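# Place the strawberry in the tray gently

## Task

Get the strawberry into the tray, handling it softly enough that it is not bruised, and leave it resting there with nothing fallen off the table.

## Robot and tools

Robot: two six-joint arms, left_arm and right_arm, each ending in a five-finger hand (left_arm has a left hand, the mirror of right_arm's right hand). Bases in the scene frame: left_arm at (-0.047, +0.469, 0), right_arm at (+0.010, -0.422, 0), each turned slightly about z. Scene frame: origin at table height midway between the arms, +z up, +x out over the table, left_arm on the +y side. Image left/right does not match arm names. Cameras: cam_high (fixed, 896x504), cam_left_wrist and cam_right_wrist (carried on the wrists). show_instructions shows reference pages for the hand.

Hand point: a point 0.05 m in front of the palm and 0.15 m out from the wrist flange. Its +z runs along straight fingers, +y out of the palm, +x across the palm away from the thumb (on the left hand +x points toward the thumb). Straight fingertips sit about 0.06 to 0.07 m beyond the point along +z and 0.06 m behind it along -y. A bracket on the little-finger side juts out and can collide. With palm down the wrist can hang up to 0.11 m below the point and strike the table first.

Reported positions, orientations and velocities use each arm's own base frame. Offsets you send use the axes of that arm's current Hand target.

The 28-number row (used by execute_actions and move): one flat list covering both arms, every value in [-1, 1]. Order: left dx, dy, dz, rx, ry, rz; left little, ring, middle, index, thumb_bend, thumb_turn; left force_limit, speed; then the same fourteen for the right arm. dx..rz are an offset from the Hand target held when the action or move begins (not a pose, not from the previous row); 1.0 equals 0.6 m for dx/dy/dz and 180 degrees for the rotation vector rx/ry/rz. Sending six zeros re-requests the current Hand target. Finger numbers are absolute targets: -1 straight/open, +1 curled; thumb_turn -1 beside the palm, +1 opposite the fingers. force_limit scales from about 0 N at -1 up to 10 N at +1 (15 N for the two thumb motors). speed rises linearly from near zero at -1 to full at +0.48 and stays full above. Hand numbers never mean 'unchanged': to keep a hand as it is, resend the last eight numbers actually executed for it; if none yet, send its hand_measured six plus hand_force_limit and hand_speed.

execute_actions(actions, cameras): actions is a list of actions; each action is up to 15 rows, one per 1/30 s step, and a short action repeats its final row. Every row in an action counts from that action's start pose. Images come back only for an empty actions list or when cameras names them.

move(target, speed, blend, stop_force, zero, blocking, cameras): straight-line path to one row, or to a list of up to 15 rows, all offsets taken from the same starting Hand targets. speed is m/s, 0.002 to 3.6, default 0.25 (turn rate capped at twice that in rad/s). blend in metres rounds corners in a list. stop_force, 3 to 120 N, ends an arm's path when its wrist sensor feels that much push against the motion; omit it when backing off a contact. zero (with stop_force) chooses whether to re-zero first. blocking=false returns early and cannot be combined with stop_force. Paths ignore obstacles, and going close to an arm's own base can flip its shoulder, so route around it. The result adds a move: line, e.g. done, off_target, moving, held or fault, plus limits (paced = pose clipped, held = steps withheld).

wait(seconds 0 to 10), stop (brakes a running move), zoom_image(camera, region [x0,y0,x1,y1], at most 504 per side), zero_wrist_force(arm), finished_scene (final, not reversible).

Results: end_effector_position/quat per arm, Hand target (the last commanded pose after clipping, the base for the next offsets), joint positions and torques, Wrist force/torque in the hand's own axes plus the peak since last shown, and hand_measured, hand_stopped_by (moving, target, force, stalled, fault) and hand_load_n in motor order. Joint velocities may read 'within noise'. A hand point often settles a bit short of its target; send the shortfall as a further offset.

Gripping: turn the thumb fully in front (thumb_turn +1) to enclose objects roughly 0.035 to 0.065 m thick. A closing motor halts when its load hits force_limit and then locks. For a soft fruit, use a low force_limit and close slowly (speed -0.94 or below) so the fingers do not overshoot and bruise it. A lost grip shows as hand_load_n dropping near 0. To open, send targets more open than hand_measured.

Cautions: orientation commands are clipped to 32 degrees from the measured one per step. The arms are stiff; aiming past a firm contact can trigger a fault stop (about 150 N net force or a joint torque limit; wrist joints 26 N m) that freezes the arm 10 s. Avoid hitting the table, the tray or the other arm; the arms must not press on each other. Do not drop the strawberry or release it while it moves; lower it into the tray and open gently. Nothing may fall or be left off the table. Objects can occasionally be nudged by outside pushes, so check with cameras before finishing. Holding loads or stretched poses heats motors; a MOTOR HOT line warns before an over-temperature stop.

Each tool is called after "Call:" as name([rows], argument=value, ...), one row to a line, values as JSON.

Reference images:

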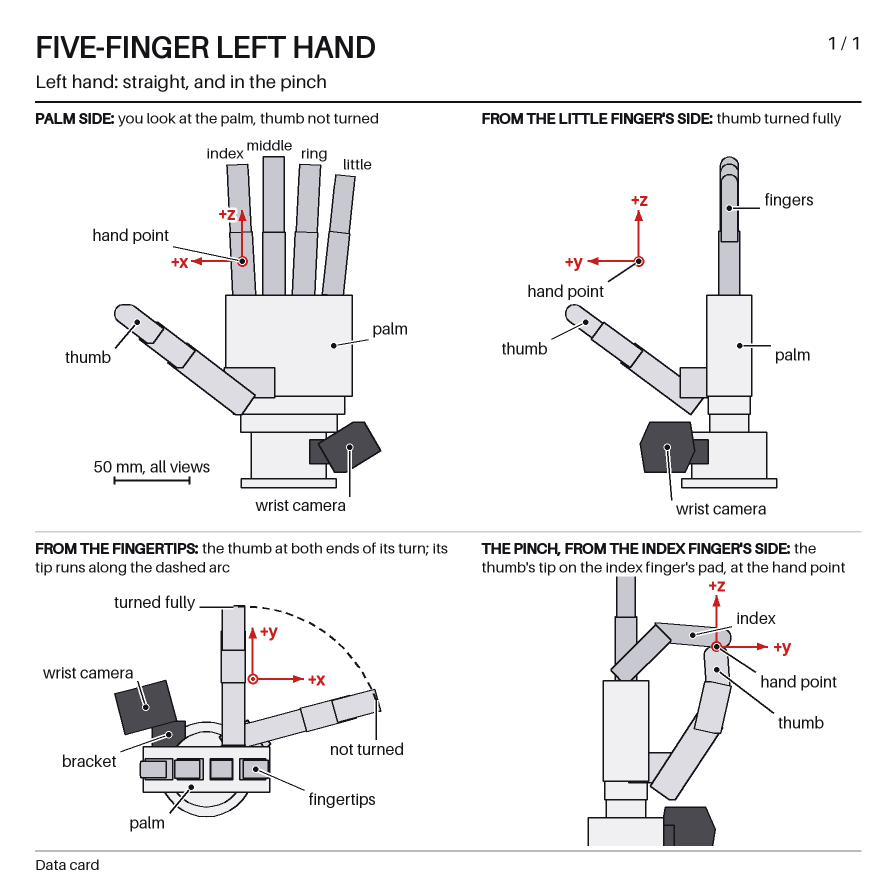

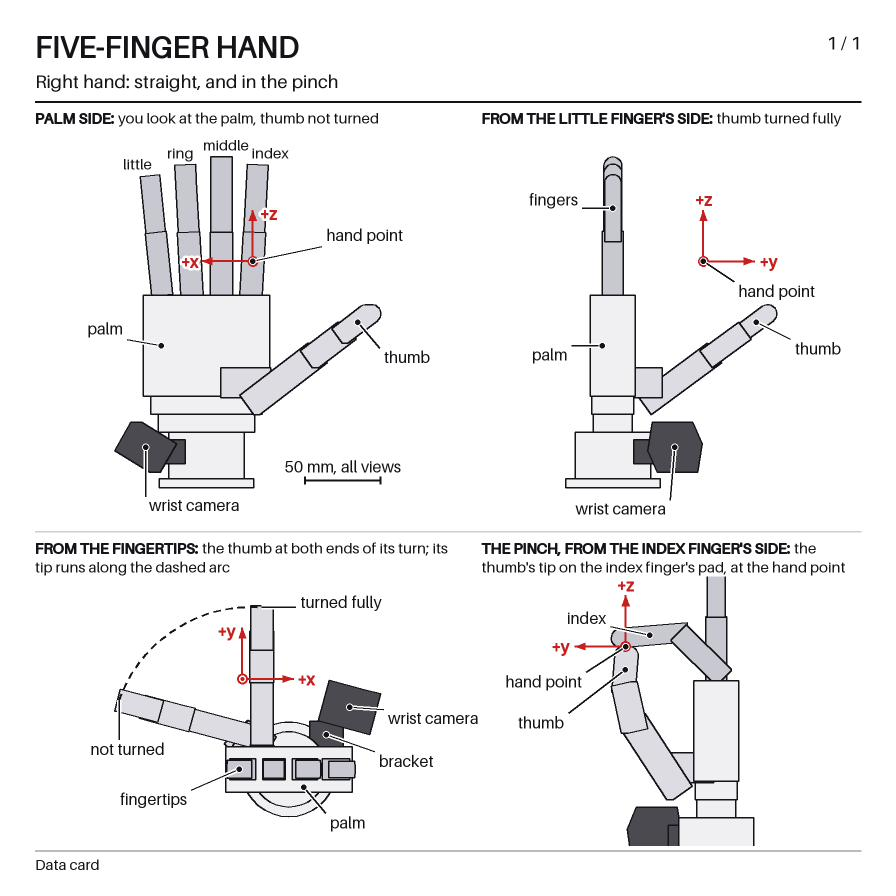

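## Session

Call:
execute_actions(actions=[])

Scene clock: 0.00 s.
left_arm: end_effector_position=(+0.6722, +0.4317, +0.3353) hand_measured=(-1.000, -1.000, -1.000, -1.000, -1.000, -1.000) hand_load_n=(+0.0, +0.0, +0.0, +0.0, +0.0, -0.5) hand_stopped_by=(target, target, target, target, target, target) hand_force_limit=0.00 hand_speed=-0.80 end_effector_quat_wxyz=(-0.426, +0.533, -0.548, +0.483) | right_arm: end_effector_position=(+0.0587, +0.3691, +0.1855) hand_measured=(-1.000, -1.000, -1.000, -1.000, -1.000, -1.000) hand_load_n=(+0.0, +0.0, +0.0, +0.0, +0.0, +0.0) hand_stopped_by=(target, target, target, target, target, target) hand_force_limit=0.00 hand_speed=-0.80 end_effector_quat_wxyz=(-0.601, -0.102, +0.791, -0.046)
Joint positions: left_arm=[4.181 -2.312 -0.696 2.633 -0.485 3.427] | right_arm=[0.581 -0.942 1.902 1.886 1.21 -1.516]
Joint velocities: within noise
Joint torques (N m): no reading
Wrist force (N): no reading
Wrist torque (N m): no reading
Wrist force, peak (N): no reading
Hand target: left_arm +0.6722, +0.4317, +0.3353; -0.426, +0.533, -0.548, +0.483 | right_arm +0.0587, +0.3691, +0.1855; -0.601, -0.102, +0.791, -0.046

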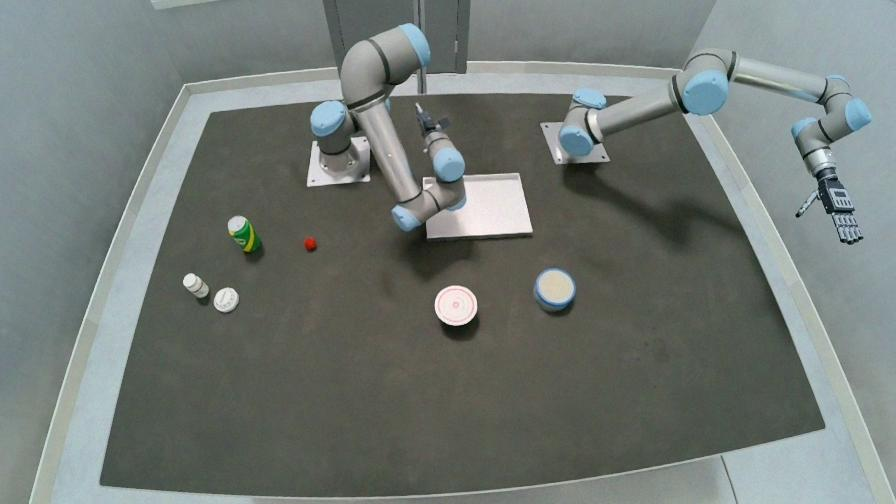

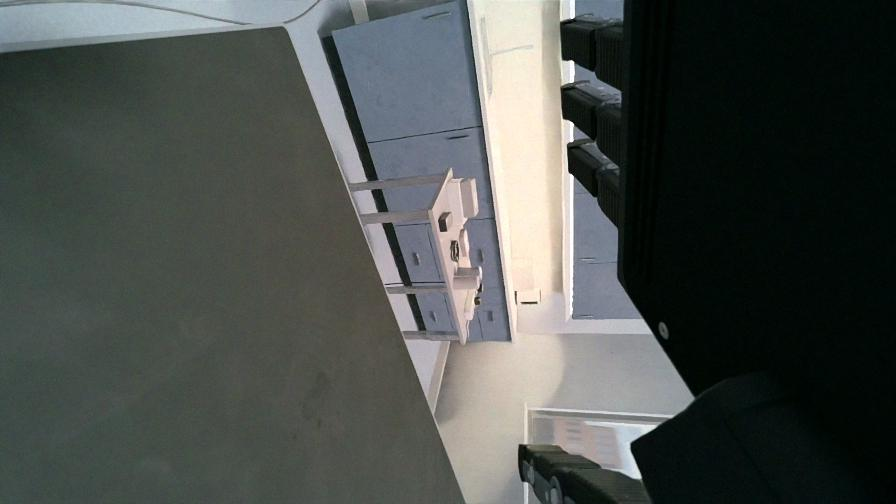

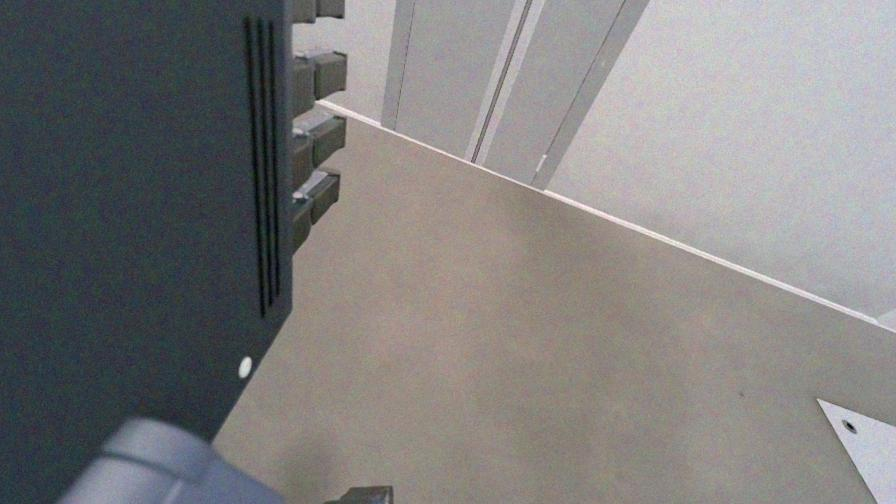

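Call:
zoom_image(camera="cam_high", region=[180, 180, 380, 320])

Call:
zoom_image(camera="cam_high", region=[300, 10, 620, 330])

Scaled by 2.520.

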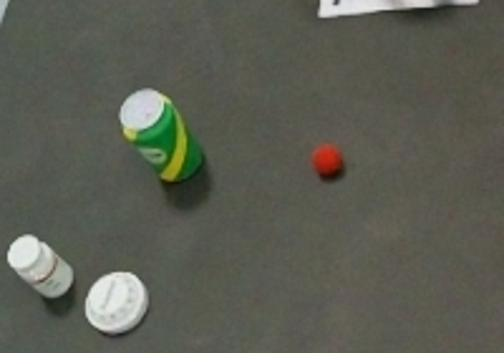

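Scaled by 1.575.

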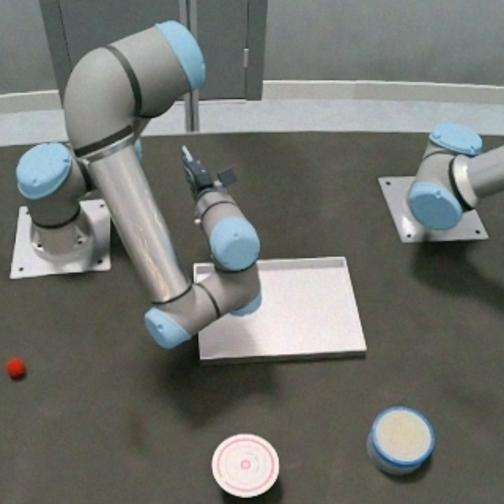

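Call:
move(target=[0,0,0,0,0,0,-1,-1,-1,-1,-1,-1,0,-0.8,0.139,-0.531,-0.430,-0.173,-0.088,0.536,-1,-1,-1,-1,-1,1,0,0], speed=0.3, cameras=["all"])

Scene clock: 70.77 s.
left_arm: end_effector_position=(+0.6722, +0.4317, +0.3353) hand_measured=(-1.000, -1.000, -1.000, -1.000, -1.000, -1.000) hand_load_n=(+0.0, +0.0, +0.0, +0.0, +0.0, +0.0) hand_stopped_by=(target, target, target, target, target, target) hand_force_limit=0.00 hand_speed=-0.80 end_effector_quat_wxyz=(-0.426, +0.533, -0.548, +0.483) | right_arm: end_effector_position=(+0.3497, +0.1003, +0.3200) hand_measured=(-1.000, -1.000, -1.000, -1.000, -1.000, +1.000) hand_load_n=(+0.0, +0.0, +0.0, +0.0, +0.0, +0.0) hand_stopped_by=(target, target, target, target, target, target) hand_force_limit=0.00 hand_speed=0.00 end_effector_quat_wxyz=(-0.271, +0.653, +0.653, -0.271)
Joint positions: left_arm=[4.181 -2.312 -0.696 2.633 -0.485 3.427] | right_arm=[-0.005 -1.158 1.371 2.144 1.573 -0.003]
Joint torques (N m): left_arm=[0.5 53.22 22 -0.36 0.91 0.41] | right_arm=[7.43 -45.91 -10.39 1.02 -1.1 1.42]
Wrist force (N): left_arm=[0.0 -0.2 -0.2] | right_arm=[2.2 0.1 -1.0]
Wrist torque (N m): left_arm=[0.00 0.00 0.01] | right_arm=[0.00 -0.26 0.10]
Wrist force, peak (N): left_arm=[0.2 -0.4 -0.6] | right_arm=[2.5 -0.3 -1.0]
Hand target: left_arm +0.6722, +0.4317, +0.3353; -0.426, +0.533, -0.548, +0.483 | right_arm +0.3496, +0.1003, +0.3200; -0.271, +0.653, +0.653, -0.271
Off the commanded pose: left_arm 0.000 m, 0 deg | right_arm 0.000 m, 0 deg.
move: done

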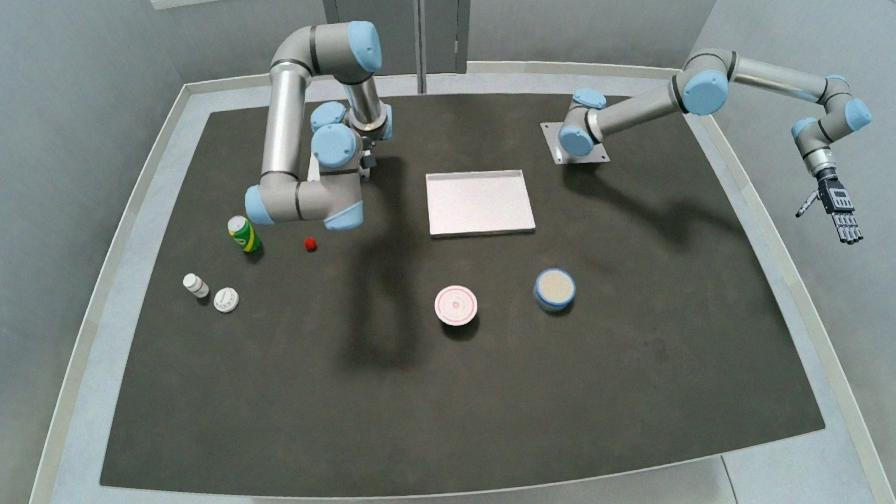

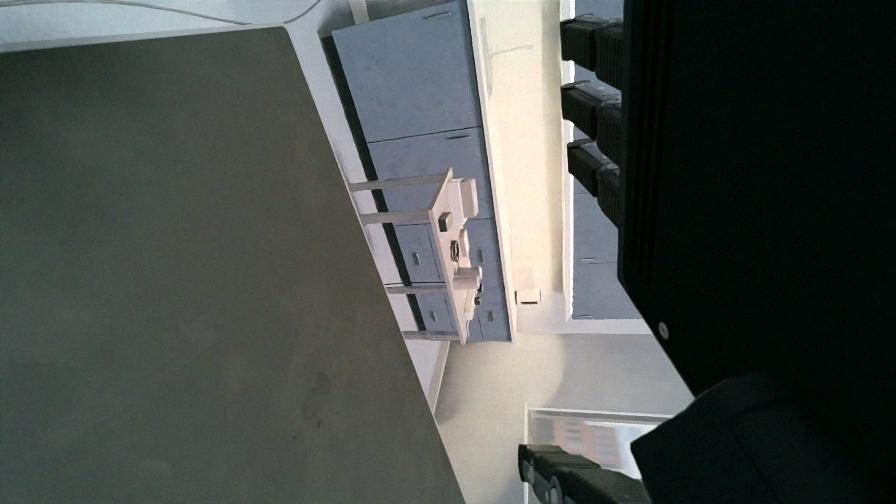

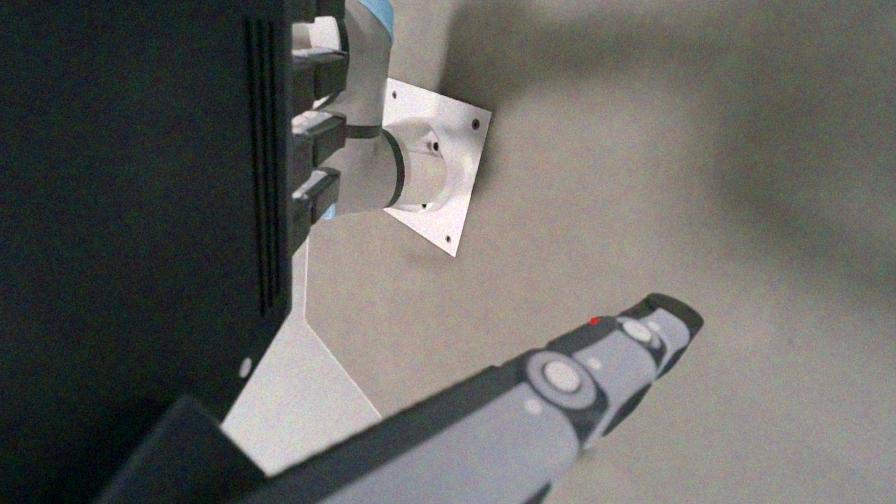

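Call:
move(target=[0,0,0,0,0,0,-1,-1,-1,-1,-1,-1,0,-0.8,-0.30,0.2298,0.218,0.0278,0,0,-1,-1,-0.5,-0.5,-1,1,-0.8,0], speed=0.25, cameras=["all"])

Scene clock: 141.50 s.
left_arm: end_effector_position=(+0.6722, +0.4317, +0.3353) hand_measured=(-1.000, -1.000, -1.000, -1.000, -1.000, -1.000) hand_load_n=(+0.0, +0.0, +0.0, +0.0, +0.0, +0.0) hand_stopped_by=(target, target, target, target, target, target) hand_force_limit=0.00 hand_speed=-0.80 end_effector_quat_wxyz=(-0.426, +0.533, -0.548, +0.483) | right_arm: end_effector_position=(+0.3544, -0.0796, +0.1300) hand_measured=(-1.000, -1.000, -0.500, -0.500, -1.000, +1.000) hand_load_n=(+0.0, +0.0, +0.0, +0.0, +0.0, +0.0) hand_stopped_by=(target, target, target, target, target, target) hand_force_limit=-0.80 hand_speed=0.00 end_effector_quat_wxyz=(-0.299, +0.641, +0.641, -0.299)
Joint positions: left_arm=[4.181 -2.312 -0.696 2.633 -0.485 3.427] | right_arm=[-0.361 -0.94 1.608 1.743 1.844 -0.237]
Joint torques (N m): left_arm=[0.47 54.97 21.46 -0.61 0.89 0.76] | right_arm=[-5.64 -39.55 -25.21 2.14 0.48 0.57]
Wrist force (N): left_arm=[0.1 -0.2 0.1] | right_arm=[2.3 -0.1 -1.2]
Wrist torque (N m): left_arm=[-0.03 -0.01 0.01] | right_arm=[-0.03 -0.25 0.00]
Wrist force, peak (N): left_arm=[0.3 -0.7 0.1] | right_arm=[3.6 -1.3 -2.1]
Hand target: left_arm +0.6722, +0.4317, +0.3353; -0.426, +0.533, -0.548, +0.483 | right_arm +0.3544, -0.0797, +0.1300; -0.299, +0.641, +0.641, -0.299
Off the commanded pose: left_arm 0.000 m, 0 deg | right_arm 0.000 m, 0 deg.
move: done

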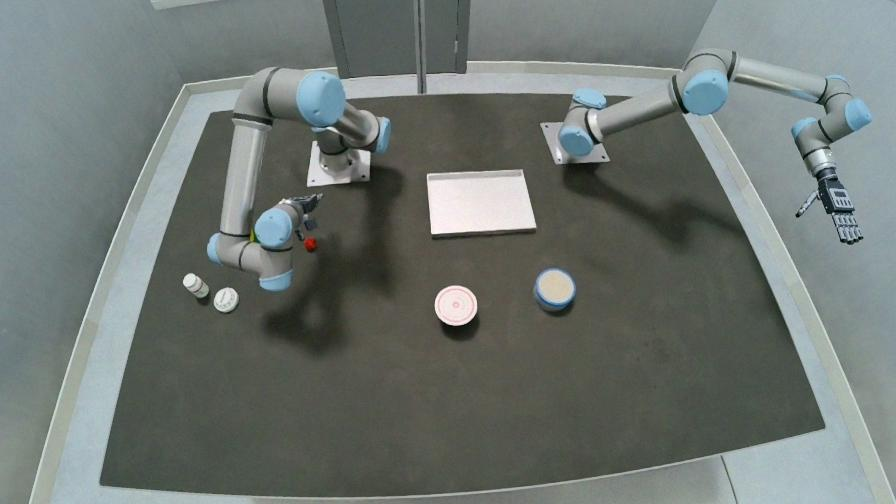

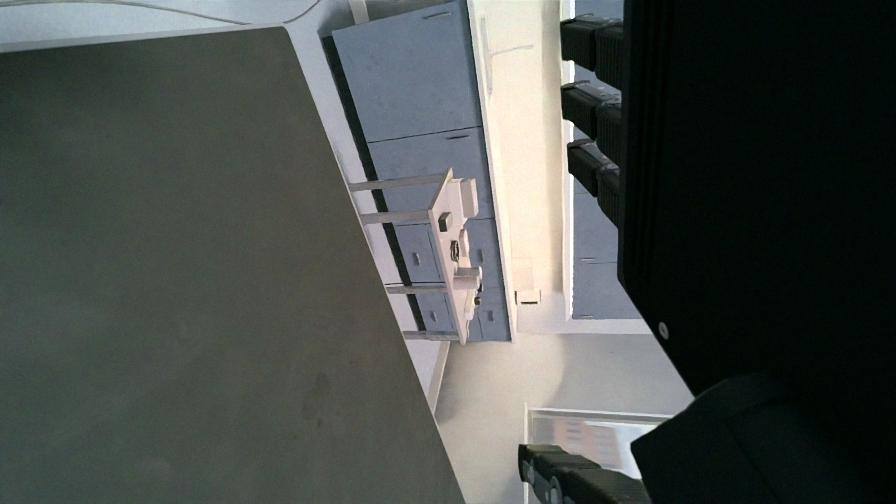

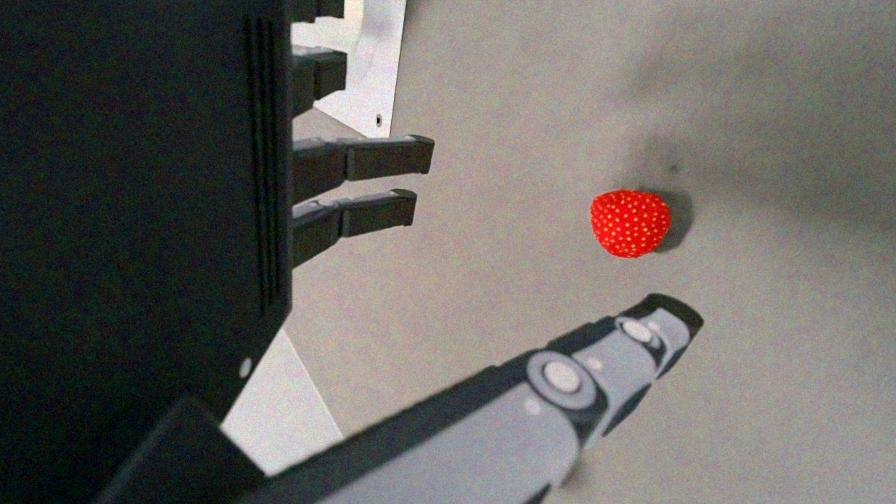

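Call:
zoom_image(camera="cam_right_wrist", region=[280, 0, 720, 420])

Call:
zoom_image(camera="cam_high", region=[200, 160, 400, 310])

Scaled by 1.145.

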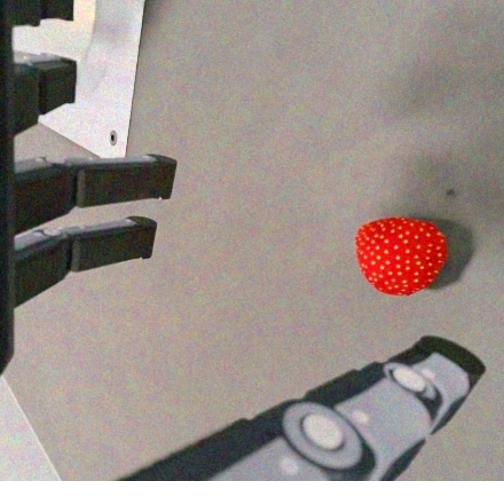

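Scaled by 2.520.

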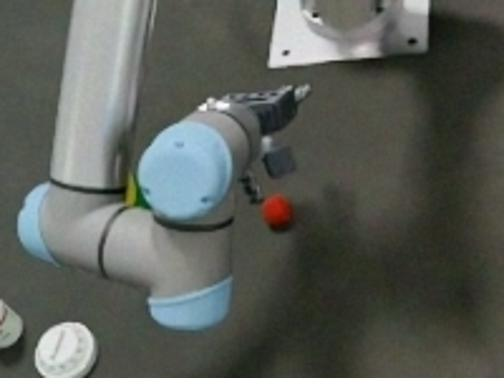

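Call:
execute_actions([
  [[0,0,0,0,0,0,-1,-1,-1,-1,-1,-1,0,-0.8,0,0,0,0,0,0,-1,-1,-0.1,-0.1,-0.5,1,-0.8,0]],
], cameras=["cam_right_wrist"])

Call:
zoom_image(camera="cam_right_wrist", region=[280, 0, 720, 420])

Scene clock: 223.47 s.
left_arm: end_effector_position=(+0.6722, +0.4317, +0.3353) hand_measured=(-1.000, -1.000, -1.000, -1.000, -1.000, -1.000) hand_load_n=(+0.0, +0.0, +0.0, +0.0, +0.0, +0.0) hand_stopped_by=(target, target, target, target, target, target) hand_force_limit=0.00 hand_speed=-0.80 end_effector_quat_wxyz=(-0.426, +0.533, -0.548, +0.483) | right_arm: end_effector_position=(+0.3544, -0.0797, +0.1300) hand_measured=(-1.000, -1.000, -0.100, -0.100, -0.500, +1.000) hand_load_n=(+0.0, +0.0, +0.0, +0.0, +0.0, +0.0) hand_stopped_by=(target, target, target, target, target, target) hand_force_limit=-0.80 hand_speed=0.00 end_effector_quat_wxyz=(-0.299, +0.641, +0.641, -0.299)
Joint positions: left_arm=[4.181 -2.312 -0.696 2.633 -0.485 3.427] | right_arm=[-0.361 -0.939 1.608 1.743 1.844 -0.237]
Joint torques (N m): left_arm=[0.33 56.23 24.57 -0.77 0.86 0.96] | right_arm=[-8.66 -24.1 -22.86 2.9 1.24 -1.26]
Wrist force (N): left_arm=[0.0 -0.3 0.3] | right_arm=[2.5 0.2 -1.2]
Wrist torque (N m): left_arm=[-0.06 0.01 0.00] | right_arm=[0.01 -0.28 0.03]
Wrist force, peak (N): left_arm=[0.4 -0.6 -0.3] | right_arm=[3.2 -0.1 -1.2]
Hand target: left_arm +0.6722, +0.4317, +0.3353; -0.426, +0.533, -0.548, +0.483 | right_arm +0.3544, -0.0797, +0.1300; -0.299, +0.641, +0.641, -0.299
Off the commanded pose: left_arm 0.000 m, 0 deg | right_arm 0.000 m, 0 deg.
Step readings (end_effector_position of left_arm | right_arm):
0: (+0.6722, +0.4317, +0.3353) | (+0.3544, -0.0797, +0.1300)
1: (+0.6722, +0.4317, +0.3353) | (+0.3544, -0.0797, +0.1300)
2: (+0.6722, +0.4317, +0.3353) | (+0.3544, -0.0797, +0.1300)
4: (+0.6722, +0.4317, +0.3353) | (+0.3544, -0.0797, +0.1300)
8: (+0.6722, +0.4317, +0.3353) | (+0.3544, -0.0797, +0.1300)
15: (+0.6722, +0.4317, +0.3353) | (+0.3544, -0.0797, +0.1300)
Images, in order (width x height): cam_right_wrist 896x504.

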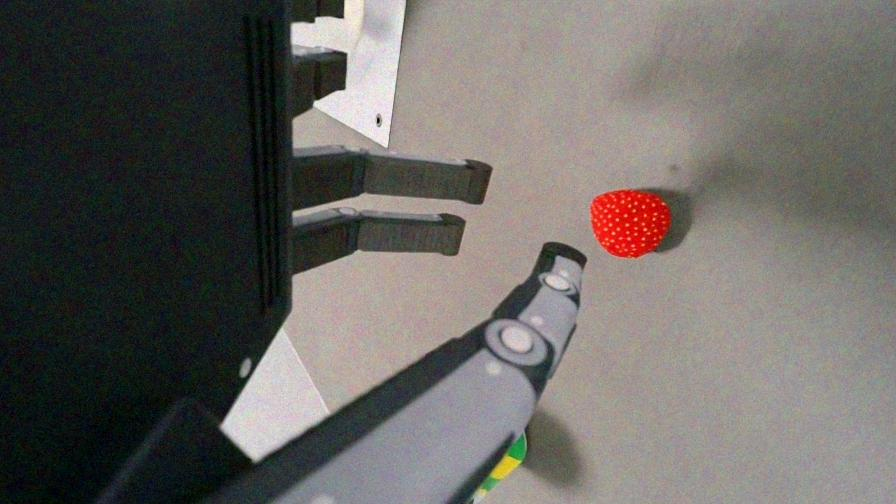

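Scaled by 1.145.

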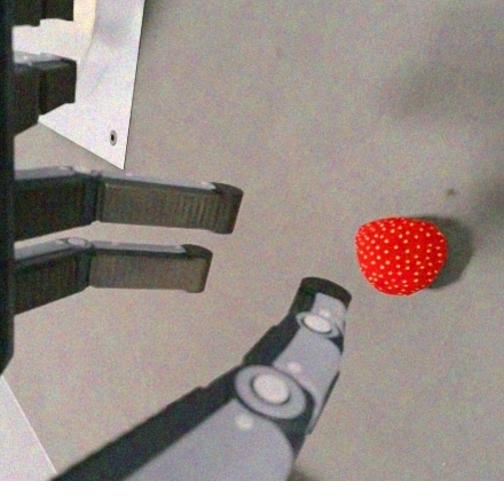

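Call:
move(target=[0,0,0,0,0,0,-1,-1,-1,-1,-1,-1,0,-0.8,-0.0022,0.1088,0.026,0.0278,0,0,-1,-1,-0.6,-0.6,-1,1,-0.8,0], speed=0.15, cameras=["cam_high","cam_right_wrist"])

Call:
zoom_image(camera="cam_high", region=[240, 180, 380, 300])

Scene clock: 285.90 s.
left_arm: end_effector_position=(+0.6722, +0.4317, +0.3353) hand_measured=(-1.000, -1.000, -1.000, -1.000, -1.000, -1.000) hand_load_n=(+0.0, +0.0, +0.0, +0.0, +0.0, +0.0) hand_stopped_by=(target, target, target, target, target, target) hand_force_limit=0.00 hand_speed=-0.80 end_effector_quat_wxyz=(-0.426, +0.533, -0.548, +0.483) | right_arm: end_effector_position=(+0.3844, -0.0810, +0.0700) hand_measured=(-1.000, -1.000, -0.600, -0.600, -1.000, +1.000) hand_load_n=(+0.0, +0.0, +0.0, +0.0, +0.0, +0.0) hand_stopped_by=(target, target, target, target, target, target) hand_force_limit=-0.80 hand_speed=0.00 end_effector_quat_wxyz=(-0.327, +0.627, +0.627, -0.326)
Joint positions: left_arm=[4.181 -2.312 -0.696 2.633 -0.485 3.427] | right_arm=[-0.332 -0.742 1.492 1.755 1.84 -0.195]
Joint torques (N m): left_arm=[0.15 56.3 27.06 -0.84 0.89 0.83] | right_arm=[-8.85 -33.23 -3.53 0.76 0.37 -1.03]
Wrist force (N): left_arm=[0.0 -0.2 0.1] | right_arm=[2.6 0.1 -1.3]
Wrist torque (N m): left_arm=[-0.05 0.00 0.01] | right_arm=[0.00 -0.30 0.11]
Wrist force, peak (N): left_arm=[-0.2 -0.9 0.0] | right_arm=[3.1 0.0 -1.2]
Hand target: left_arm +0.6722, +0.4317, +0.3353; -0.426, +0.533, -0.548, +0.483 | right_arm +0.3844, -0.0810, +0.0699; -0.327, +0.627, +0.627, -0.326
Off the commanded pose: left_arm 0.000 m, 0 deg | right_arm 0.000 m, 0 deg.
move: done
Images, in order (width x height): cam_high 896x504, cam_right_wrist 896x504.

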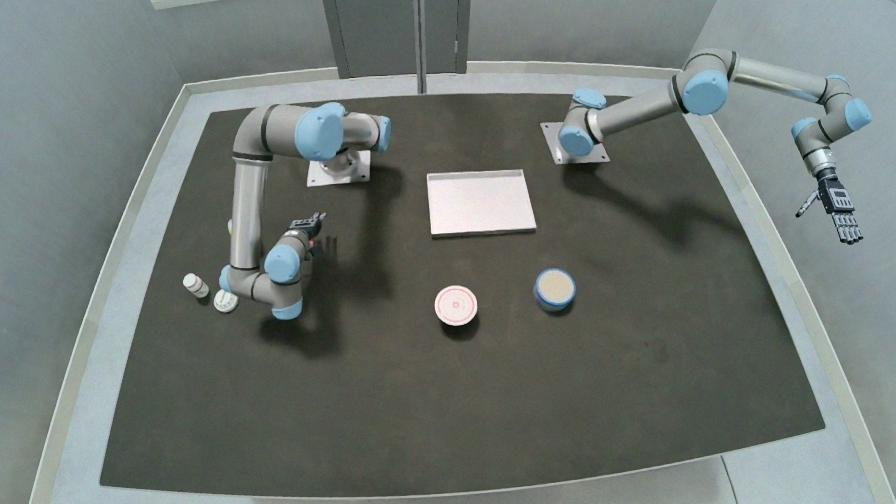

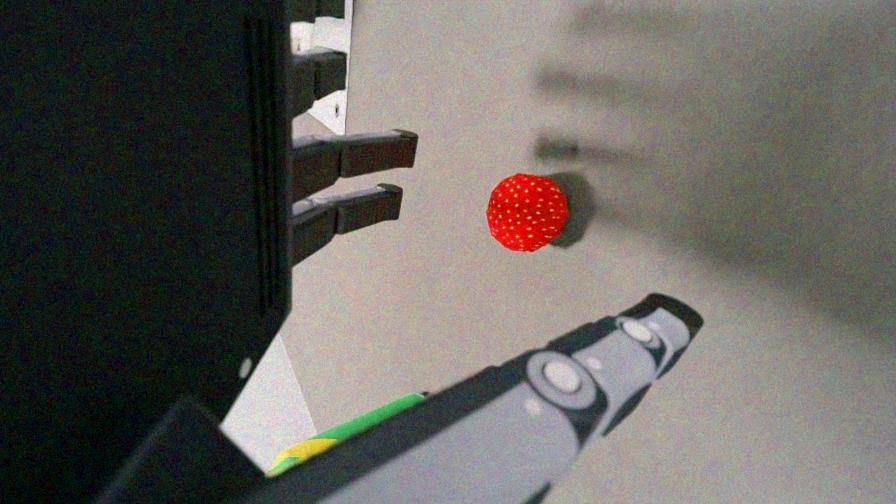

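Scaled by 3.600.

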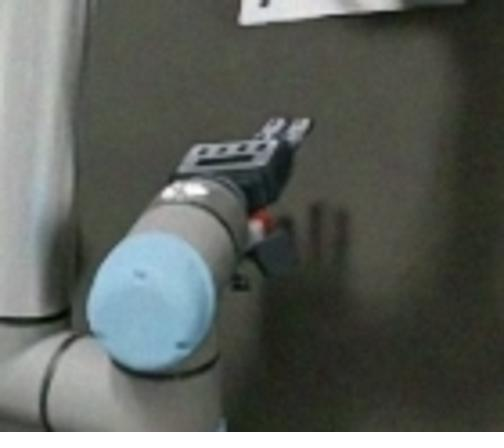

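Call:
move(target=[0,0,0,0,0,0,-1,-1,-1,-1,-1,-1,0,-0.8,-0.0033,0.0601,0.0421,0,0,0,-1,-1,-0.6,-0.6,-0.6,1,-0.8,0], speed=0.06, stop_force=6, cameras=["cam_right_wrist"])

Call:
zoom_image(camera="cam_right_wrist", region=[300, 80, 680, 380])

Scene clock: 331.63 s.
left_arm: end_effector_position=(+0.6722, +0.4317, +0.3353) hand_measured=(-1.000, -1.000, -1.000, -1.000, -1.000, -1.000) hand_load_n=(+0.0, +0.0, +0.0, +0.0, +0.0, +0.0) hand_stopped_by=(target, target, target, target, target, target) hand_force_limit=0.00 hand_speed=-0.80 end_effector_quat_wxyz=(-0.426, +0.533, -0.548, +0.483) | right_arm: end_effector_position=(+0.3843, -0.0830, +0.0259) hand_measured=(-1.000, -1.000, -0.600, -0.600, -0.600, +1.000) hand_load_n=(+0.0, +0.0, +0.0, +0.0, +0.0, +0.0) hand_stopped_by=(target, target, target, target, target, target) hand_force_limit=-0.80 hand_speed=0.00 end_effector_quat_wxyz=(-0.327, +0.627, +0.627, -0.326)
Joint positions: left_arm=[4.181 -2.312 -0.696 2.633 -0.485 3.427] | right_arm=[-0.336 -0.668 1.49 1.682 1.843 -0.197]
Joint torques (N m): left_arm=[1.31 56.51 28.69 -0.76 0.88 0.96] | right_arm=[3.06 -56.99 -9.83 2.72 -0.3 0.76]
Wrist force (N): left_arm=[0.1 -0.3 0.3] | right_arm=[2.2 -0.2 -0.9]
Wrist torque (N m): left_arm=[-0.07 -0.01 0.01] | right_arm=[-0.07 -0.24 0.10]
Wrist force, peak (N): left_arm=[0.5 -0.7 0.1] | right_arm=[3.0 0.4 -1.6]
Hand target: left_arm +0.6722, +0.4317, +0.3353; -0.426, +0.533, -0.548, +0.483 | right_arm +0.3843, -0.0830, +0.0259; -0.327, +0.627, +0.627, -0.326
Off the commanded pose: left_arm 0.000 m, 0 deg | right_arm 0.000 m, 0 deg.
move: done
Images, in order (width x height): cam_right_wrist 896x504.

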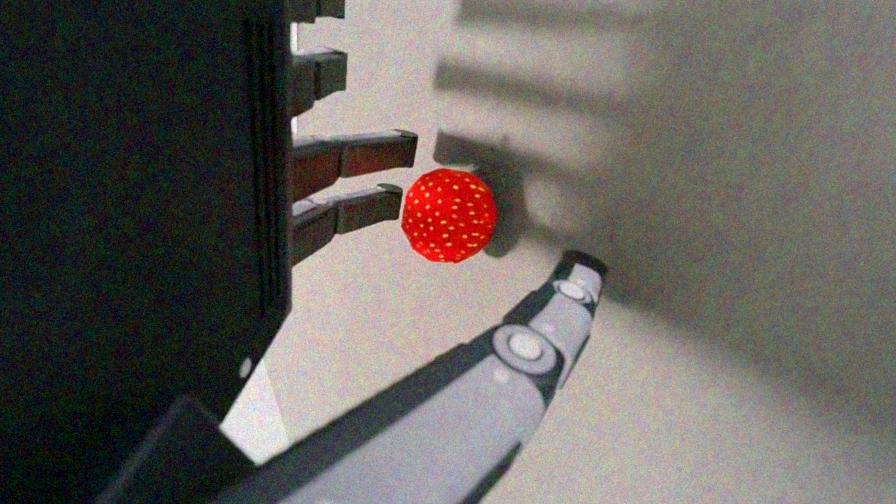

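Scaled by 1.326.

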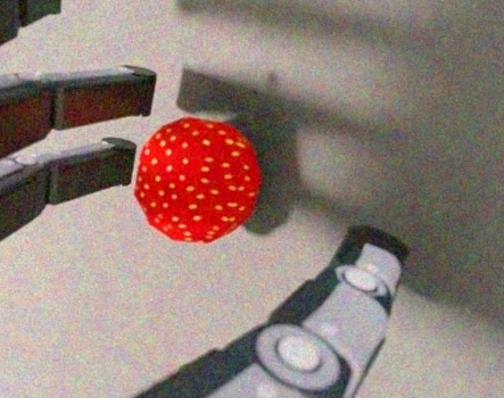

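Call:
execute_actions([
  [[0,0,0,0,0,0,-1,-1,-1,-1,-1,-1,0,-0.8,0,0,0,0,0,0,-1,-1,0.1,0.1,0.1,1,-0.84,-0.94]],
], cameras=["cam_right_wrist"])

Call:
wait(seconds=0.5, cameras=["cam_right_wrist"])

Scene clock: 360.47 s.
left_arm: end_effector_position=(+0.6722, +0.4317, +0.3353) hand_measured=(-1.000, -1.000, -1.000, -1.000, -1.000, -1.000) hand_load_n=(+0.0, +0.0, +0.0, +0.0, +0.5, -0.5) hand_stopped_by=(target, target, target, target, target, target) hand_force_limit=0.00 hand_speed=-0.80 end_effector_quat_wxyz=(-0.426, +0.533, -0.548, +0.483) | right_arm: end_effector_position=(+0.3843, -0.0830, +0.0259) hand_measured=(-1.000, -1.000, -0.160, -0.160, -0.374, +1.000) hand_load_n=(+0.0, +0.0, +1.0, +1.0, +2.0, +0.0) hand_stopped_by=(target, target, force, force, force, target) hand_force_limit=-0.84 hand_speed=-0.94 end_effector_quat_wxyz=(-0.327, +0.627, +0.627, -0.326)
Joint positions: left_arm=[4.181 -2.312 -0.696 2.633 -0.485 3.427] | right_arm=[-0.336 -0.668 1.49 1.682 1.843 -0.197]
Joint torques (N m): left_arm=[0.98 55.91 29.19 -0.78 1.04 0.9] | right_arm=[4.76 -58.11 -1.11 2.3 -0.22 1.28]
Wrist force (N): left_arm=[0.2 0.0 0.3] | right_arm=[2.5 -0.2 -1.0]
Wrist torque (N m): left_arm=[-0.02 -0.02 0.01] | right_arm=[-0.05 -0.28 0.13]
Wrist force, peak (N): left_arm=[0.4 -0.6 0.5] | right_arm=[3.2 -0.3 -1.3]
Hand target: left_arm +0.6722, +0.4317, +0.3353; -0.426, +0.533, -0.548, +0.483 | right_arm +0.3843, -0.0830, +0.0259; -0.327, +0.627, +0.627, -0.326
Off the commanded pose: left_arm 0.000 m, 0 deg | right_arm 0.000 m, 0 deg.
Step readings (end_effector_position of left_arm | right_arm):
0: (+0.6722, +0.4317, +0.3353) | (+0.3843, -0.0830, +0.0259)
1: (+0.6722, +0.4317, +0.3353) | (+0.3843, -0.0830, +0.0259)
2: (+0.6722, +0.4317, +0.3353) | (+0.3843, -0.0830, +0.0259)
4: (+0.6722, +0.4317, +0.3353) | (+0.3843, -0.0830, +0.0259)
8: (+0.6722, +0.4317, +0.3353) | (+0.3843, -0.0830, +0.0259)
15: (+0.6722, +0.4317, +0.3353) | (+0.3843, -0.0830, +0.0259)
Images, in order (width x height): cam_right_wrist 896x504.

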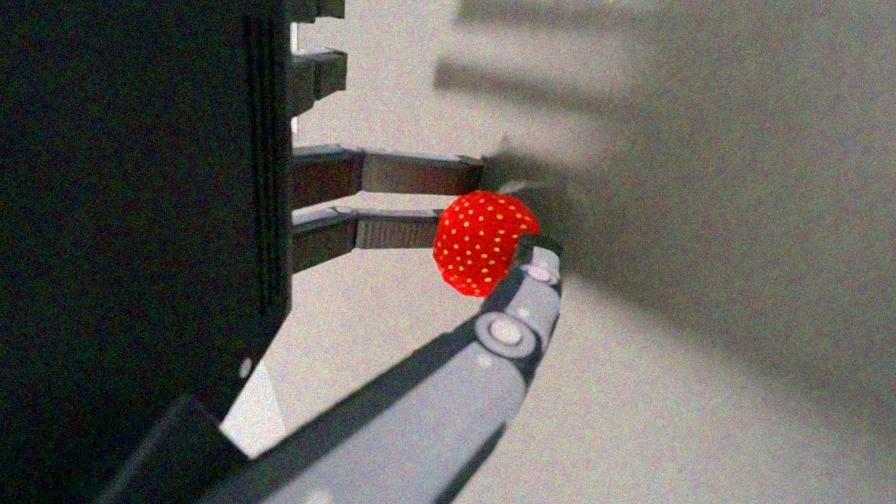

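Scene clock: 360.97 s.
left_arm: end_effector_position=(+0.6722, +0.4317, +0.3353) hand_measured=(-1.000, -1.000, -1.000, -1.000, -1.000, -1.000) hand_load_n=(+0.0, +0.0, +0.0, -0.5, +0.0, +0.0) hand_stopped_by=(target, target, target, target, target, target) hand_force_limit=0.00 hand_speed=-0.80 end_effector_quat_wxyz=(-0.426, +0.533, -0.548, +0.483) | right_arm: end_effector_position=(+0.3843, -0.0830, +0.0259) hand_measured=(-1.000, -1.000, -0.160, -0.160, -0.374, +1.000) hand_load_n=(+0.0, +0.0, +1.5, +1.0, +1.5, +0.0) hand_stopped_by=(target, target, force, force, force, target) hand_force_limit=-0.84 hand_speed=-0.94 end_effector_quat_wxyz=(-0.327, +0.627, +0.627, -0.326)
Joint positions: left_arm=[4.181 -2.312 -0.696 2.633 -0.485 3.427] | right_arm=[-0.336 -0.668 1.49 1.682 1.843 -0.197]
Joint torques (N m): left_arm=[1 56.31 29.59 -0.8 0.87 0.92] | right_arm=[4.07 -57.41 -0.47 2.3 -0.42 1.27]
Wrist force (N): left_arm=[0.2 0.0 0.4] | right_arm=[2.3 0.1 -0.9]
Wrist torque (N m): left_arm=[-0.03 -0.02 0.01] | right_arm=[-0.02 -0.25 0.12]
Wrist force, peak (N): left_arm=[-0.2 -0.1 0.6] | right_arm=[2.9 0.0 -1.1]
Hand target: left_arm +0.6722, +0.4317, +0.3353; -0.426, +0.533, -0.548, +0.483 | right_arm +0.3843, -0.0830, +0.0259; -0.327, +0.627, +0.627, -0.326
Off the commanded pose: left_arm 0.000 m, 0 deg | right_arm 0.000 m, 0 deg.
wait: 0.50 s; at rest by 0.17 s
Images, in order (width x height): cam_right_wrist 896x504.

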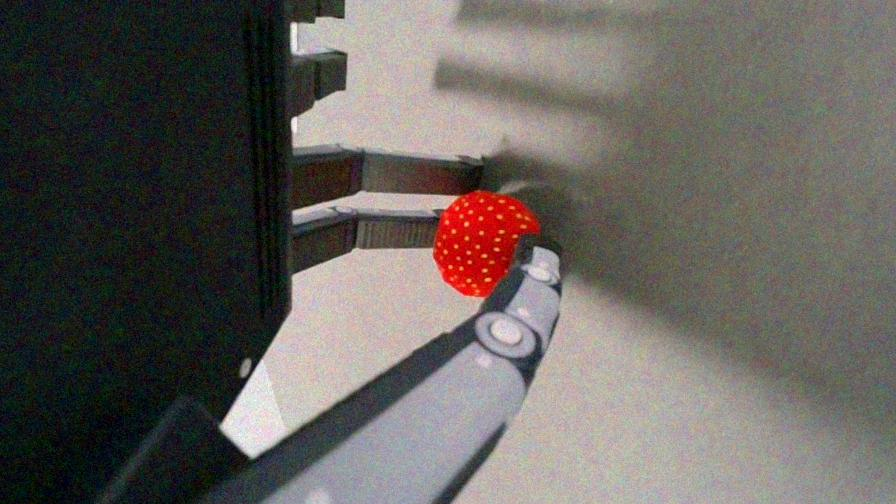

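Call:
move(target=[0,0,0,0,0,0,-1,-1,-1,-1,-1,-1,0,-0.8,0,-0.0683,-0.0478,0,0,0,-1,-1,0.1,0.1,0.1,1,-0.84,-0.94], speed=0.05, cameras=["cam_right_wrist"])

Scene clock: 373.10 s.
left_arm: end_effector_position=(+0.6722, +0.4317, +0.3353) hand_measured=(-1.000, -1.000, -1.000, -1.000, -1.000, -1.000) hand_load_n=(+0.0, +0.0, +0.0, +0.0, +0.0, -0.5) hand_stopped_by=(target, target, target, target, target, target) hand_force_limit=0.00 hand_speed=-0.80 end_effector_quat_wxyz=(-0.426, +0.533, -0.548, +0.483) | right_arm: end_effector_position=(+0.3844, -0.0830, +0.0760) hand_measured=(-1.000, -1.000, -0.160, -0.160, -0.374, +1.000) hand_load_n=(+0.0, +0.0, +1.0, +1.0, +2.0, +0.0) hand_stopped_by=(target, target, force, force, force, target) hand_force_limit=-0.84 hand_speed=-0.94 end_effector_quat_wxyz=(-0.327, +0.627, +0.627, -0.326)
Joint positions: left_arm=[4.181 -2.312 -0.696 2.633 -0.485 3.427] | right_arm=[-0.336 -0.752 1.49 1.766 1.843 -0.197]
Joint torques (N m): left_arm=[0.62 56.1 29.32 -0.82 0.97 1.01] | right_arm=[-0.23 -29.73 -19.79 0.93 0.98 0.38]
Wrist force (N): left_arm=[0.1 -0.4 0.2] | right_arm=[2.5 0.4 -1.2]
Wrist torque (N m): left_arm=[-0.07 0.00 0.01] | right_arm=[0.01 -0.29 0.13]
Wrist force, peak (N): left_arm=[0.2 -0.5 0.6] | right_arm=[3.0 -0.1 -1.4]
Hand target: left_arm +0.6722, +0.4317, +0.3353; -0.426, +0.533, -0.548, +0.483 | right_arm +0.3844, -0.0830, +0.0759; -0.327, +0.627, +0.627, -0.326
Off the commanded pose: left_arm 0.000 m, 0 deg | right_arm 0.000 m, 0 deg.
move: done
Images, in order (width x height): cam_right_wrist 896x504.

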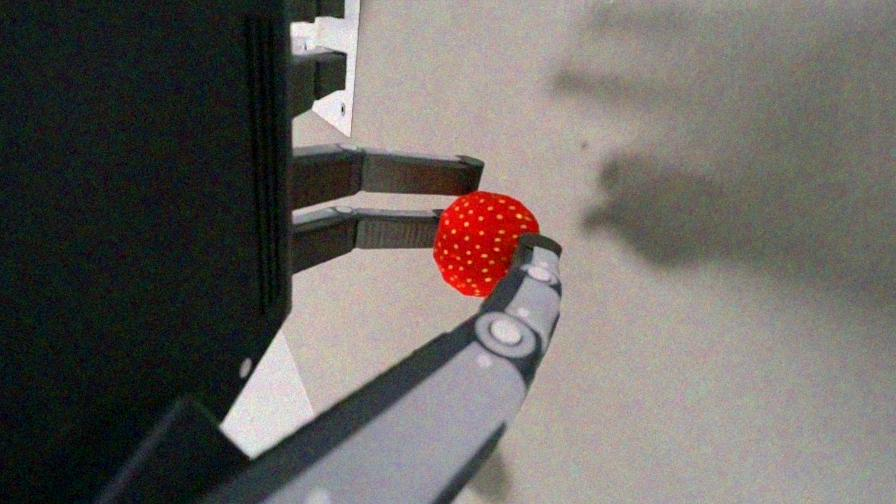

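Call:
move(target=[0,0,0,0,0,0,-1,-1,-1,-1,-1,-1,0,-0.8,0.923,-0.2442,0.1045,0,0,0,-1,-1,0.1,0.1,0.1,1,-0.84,-0.94], speed=0.18, cameras=["cam_high","cam_right_wrist"])

Scene clock: 453.43 s.
left_arm: end_effector_position=(+0.6722, +0.4317, +0.3353) hand_measured=(-1.000, -1.000, -1.000, -1.000, -1.000, -1.000) hand_load_n=(+0.0, +0.0, +0.0, +0.0, +0.0, +0.0) hand_stopped_by=(target, target, target, target, target, target) hand_force_limit=0.00 hand_speed=-0.80 end_effector_quat_wxyz=(-0.426, +0.533, -0.548, +0.483) | right_arm: end_effector_position=(+0.2495, +0.4708, +0.1602) hand_measured=(-1.000, -1.000, -0.160, -0.160, -0.374, +1.000) hand_load_n=(+0.0, +0.0, +1.0, +1.0, +1.5, +0.0) hand_stopped_by=(target, target, force, force, force, target) hand_force_limit=-0.84 hand_speed=-0.94 end_effector_quat_wxyz=(-0.327, +0.627, +0.627, -0.327)
Joint positions: left_arm=[4.181 -2.312 -0.696 2.633 -0.485 3.427] | right_arm=[0.668 -0.643 1.005 2.051 1.037 0.425]
Joint torques (N m): left_arm=[0.29 56.3 29.55 -0.94 0.82 0.9] | right_arm=[4.64 -60.15 -20.87 1.86 -1.04 0.04]
Wrist force (N): left_arm=[0.1 -0.5 0.4] | right_arm=[2.4 0.1 -0.8]
Wrist torque (N m): left_arm=[-0.08 0.00 0.01] | right_arm=[0.00 -0.29 0.10]
Wrist force, peak (N): left_arm=[0.4 -0.3 0.8] | right_arm=[4.5 -0.2 -0.7]
Hand target: left_arm +0.6722, +0.4317, +0.3353; -0.426, +0.533, -0.548, +0.483 | right_arm +0.2495, +0.4709, +0.1603; -0.327, +0.627, +0.627, -0.326
Off the commanded pose: left_arm 0.000 m, 0 deg | right_arm 0.000 m, 0 deg.
move: done
Images, in order (width x height): cam_high 896x504, cam_right_wrist 896x504.

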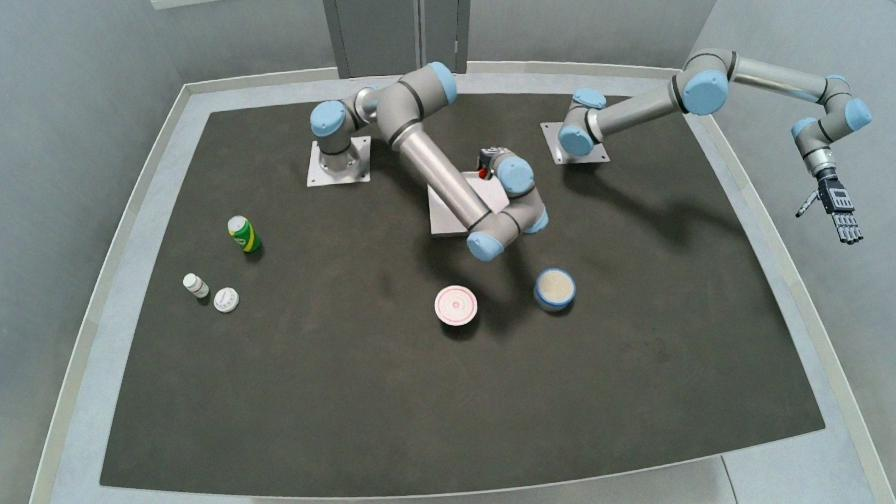

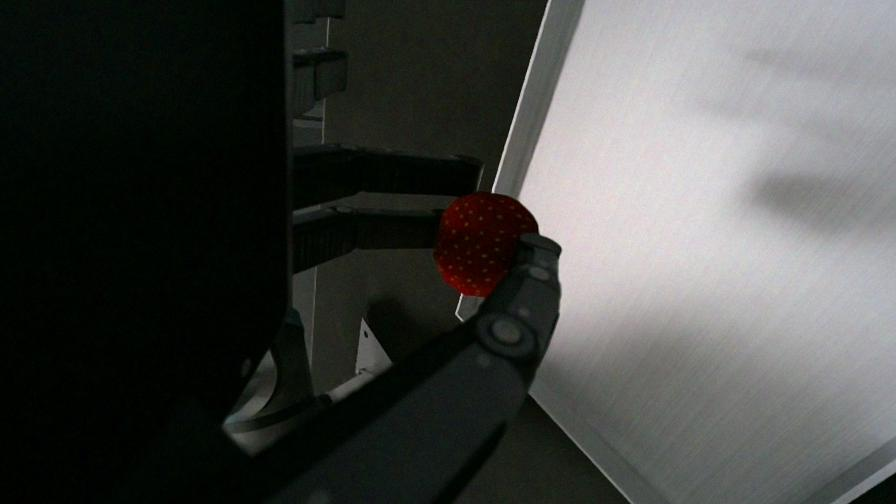

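Call:
move(target=[0,0,0,0,0,0,-1,-1,-1,-1,-1,-1,0,-0.8,0,0.161,0.1129,0,0,0,-1,-1,0.1,0.1,0.1,1,-0.84,-0.94], speed=0.08, stop_force=5, cameras=["cam_high","cam_right_wrist"])

Scene clock: 495.97 s.
left_arm: end_effector_position=(+0.6722, +0.4317, +0.3353) hand_measured=(-1.000, -1.000, -1.000, -1.000, -1.000, -1.000) hand_load_n=(+0.0, +0.0, +0.0, +0.0, +0.0, -0.5) hand_stopped_by=(target, target, target, target, target, target) hand_force_limit=0.00 hand_speed=-0.80 end_effector_quat_wxyz=(-0.426, +0.533, -0.548, +0.483) | right_arm: end_effector_position=(+0.2493, +0.4710, +0.0423) hand_measured=(-1.000, -1.000, -0.160, -0.160, -0.374, +1.000) hand_load_n=(+0.0, +0.0, +1.0, +1.5, +2.0, +0.5) hand_stopped_by=(target, target, force, force, force, target) hand_force_limit=-0.84 hand_speed=-0.94 end_effector_quat_wxyz=(-0.327, +0.627, +0.627, -0.326)
Joint positions: left_arm=[4.181 -2.312 -0.696 2.633 -0.485 3.427] | right_arm=[0.669 -0.5 1.053 1.861 1.037 0.425]
Joint torques (N m): left_arm=[0.19 56.54 29.66 -0.88 0.95 0.94] | right_arm=[6.4 -65.41 -27.7 2.22 -1.68 1.35]
Wrist force (N): left_arm=[0.1 -0.2 0.2] | right_arm=[2.5 0.1 -1.2]
Wrist torque (N m): left_arm=[-0.03 -0.01 0.00] | right_arm=[0.00 -0.29 0.11]
Wrist force, peak (N): left_arm=[0.3 -0.2 0.8] | right_arm=[3.2 0.1 -0.7]
Hand target: left_arm +0.6722, +0.4317, +0.3353; -0.426, +0.533, -0.548, +0.483 | right_arm +0.2493, +0.4709, +0.0423; -0.327, +0.627, +0.627, -0.326
Off the commanded pose: left_arm 0.000 m, 0 deg | right_arm 0.000 m, 0 deg.
move: done
Images, in order (width x height): cam_high 896x504, cam_right_wrist 896x504.

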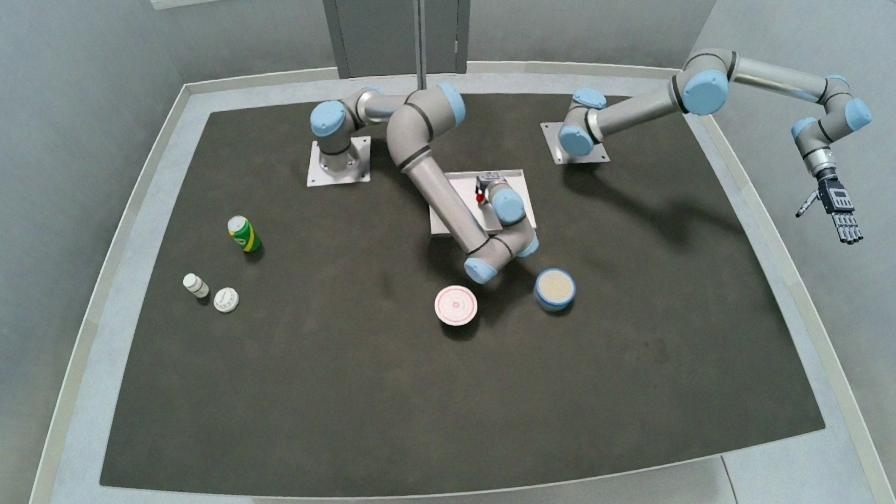

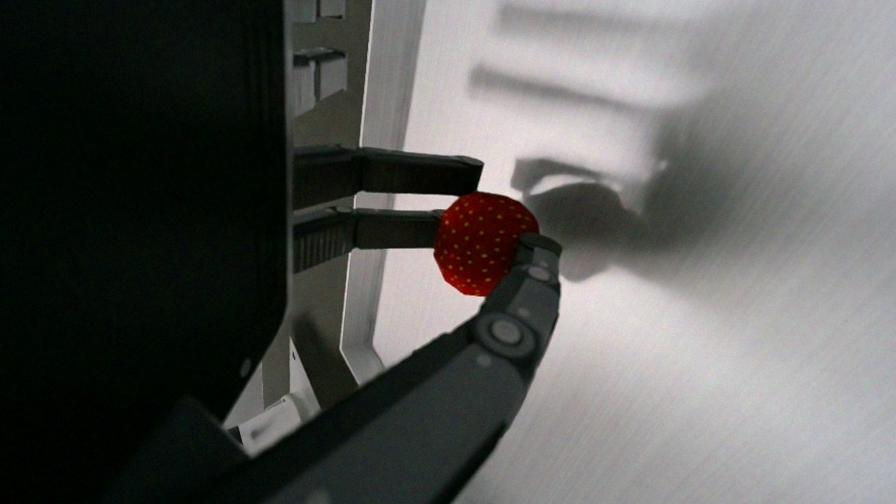

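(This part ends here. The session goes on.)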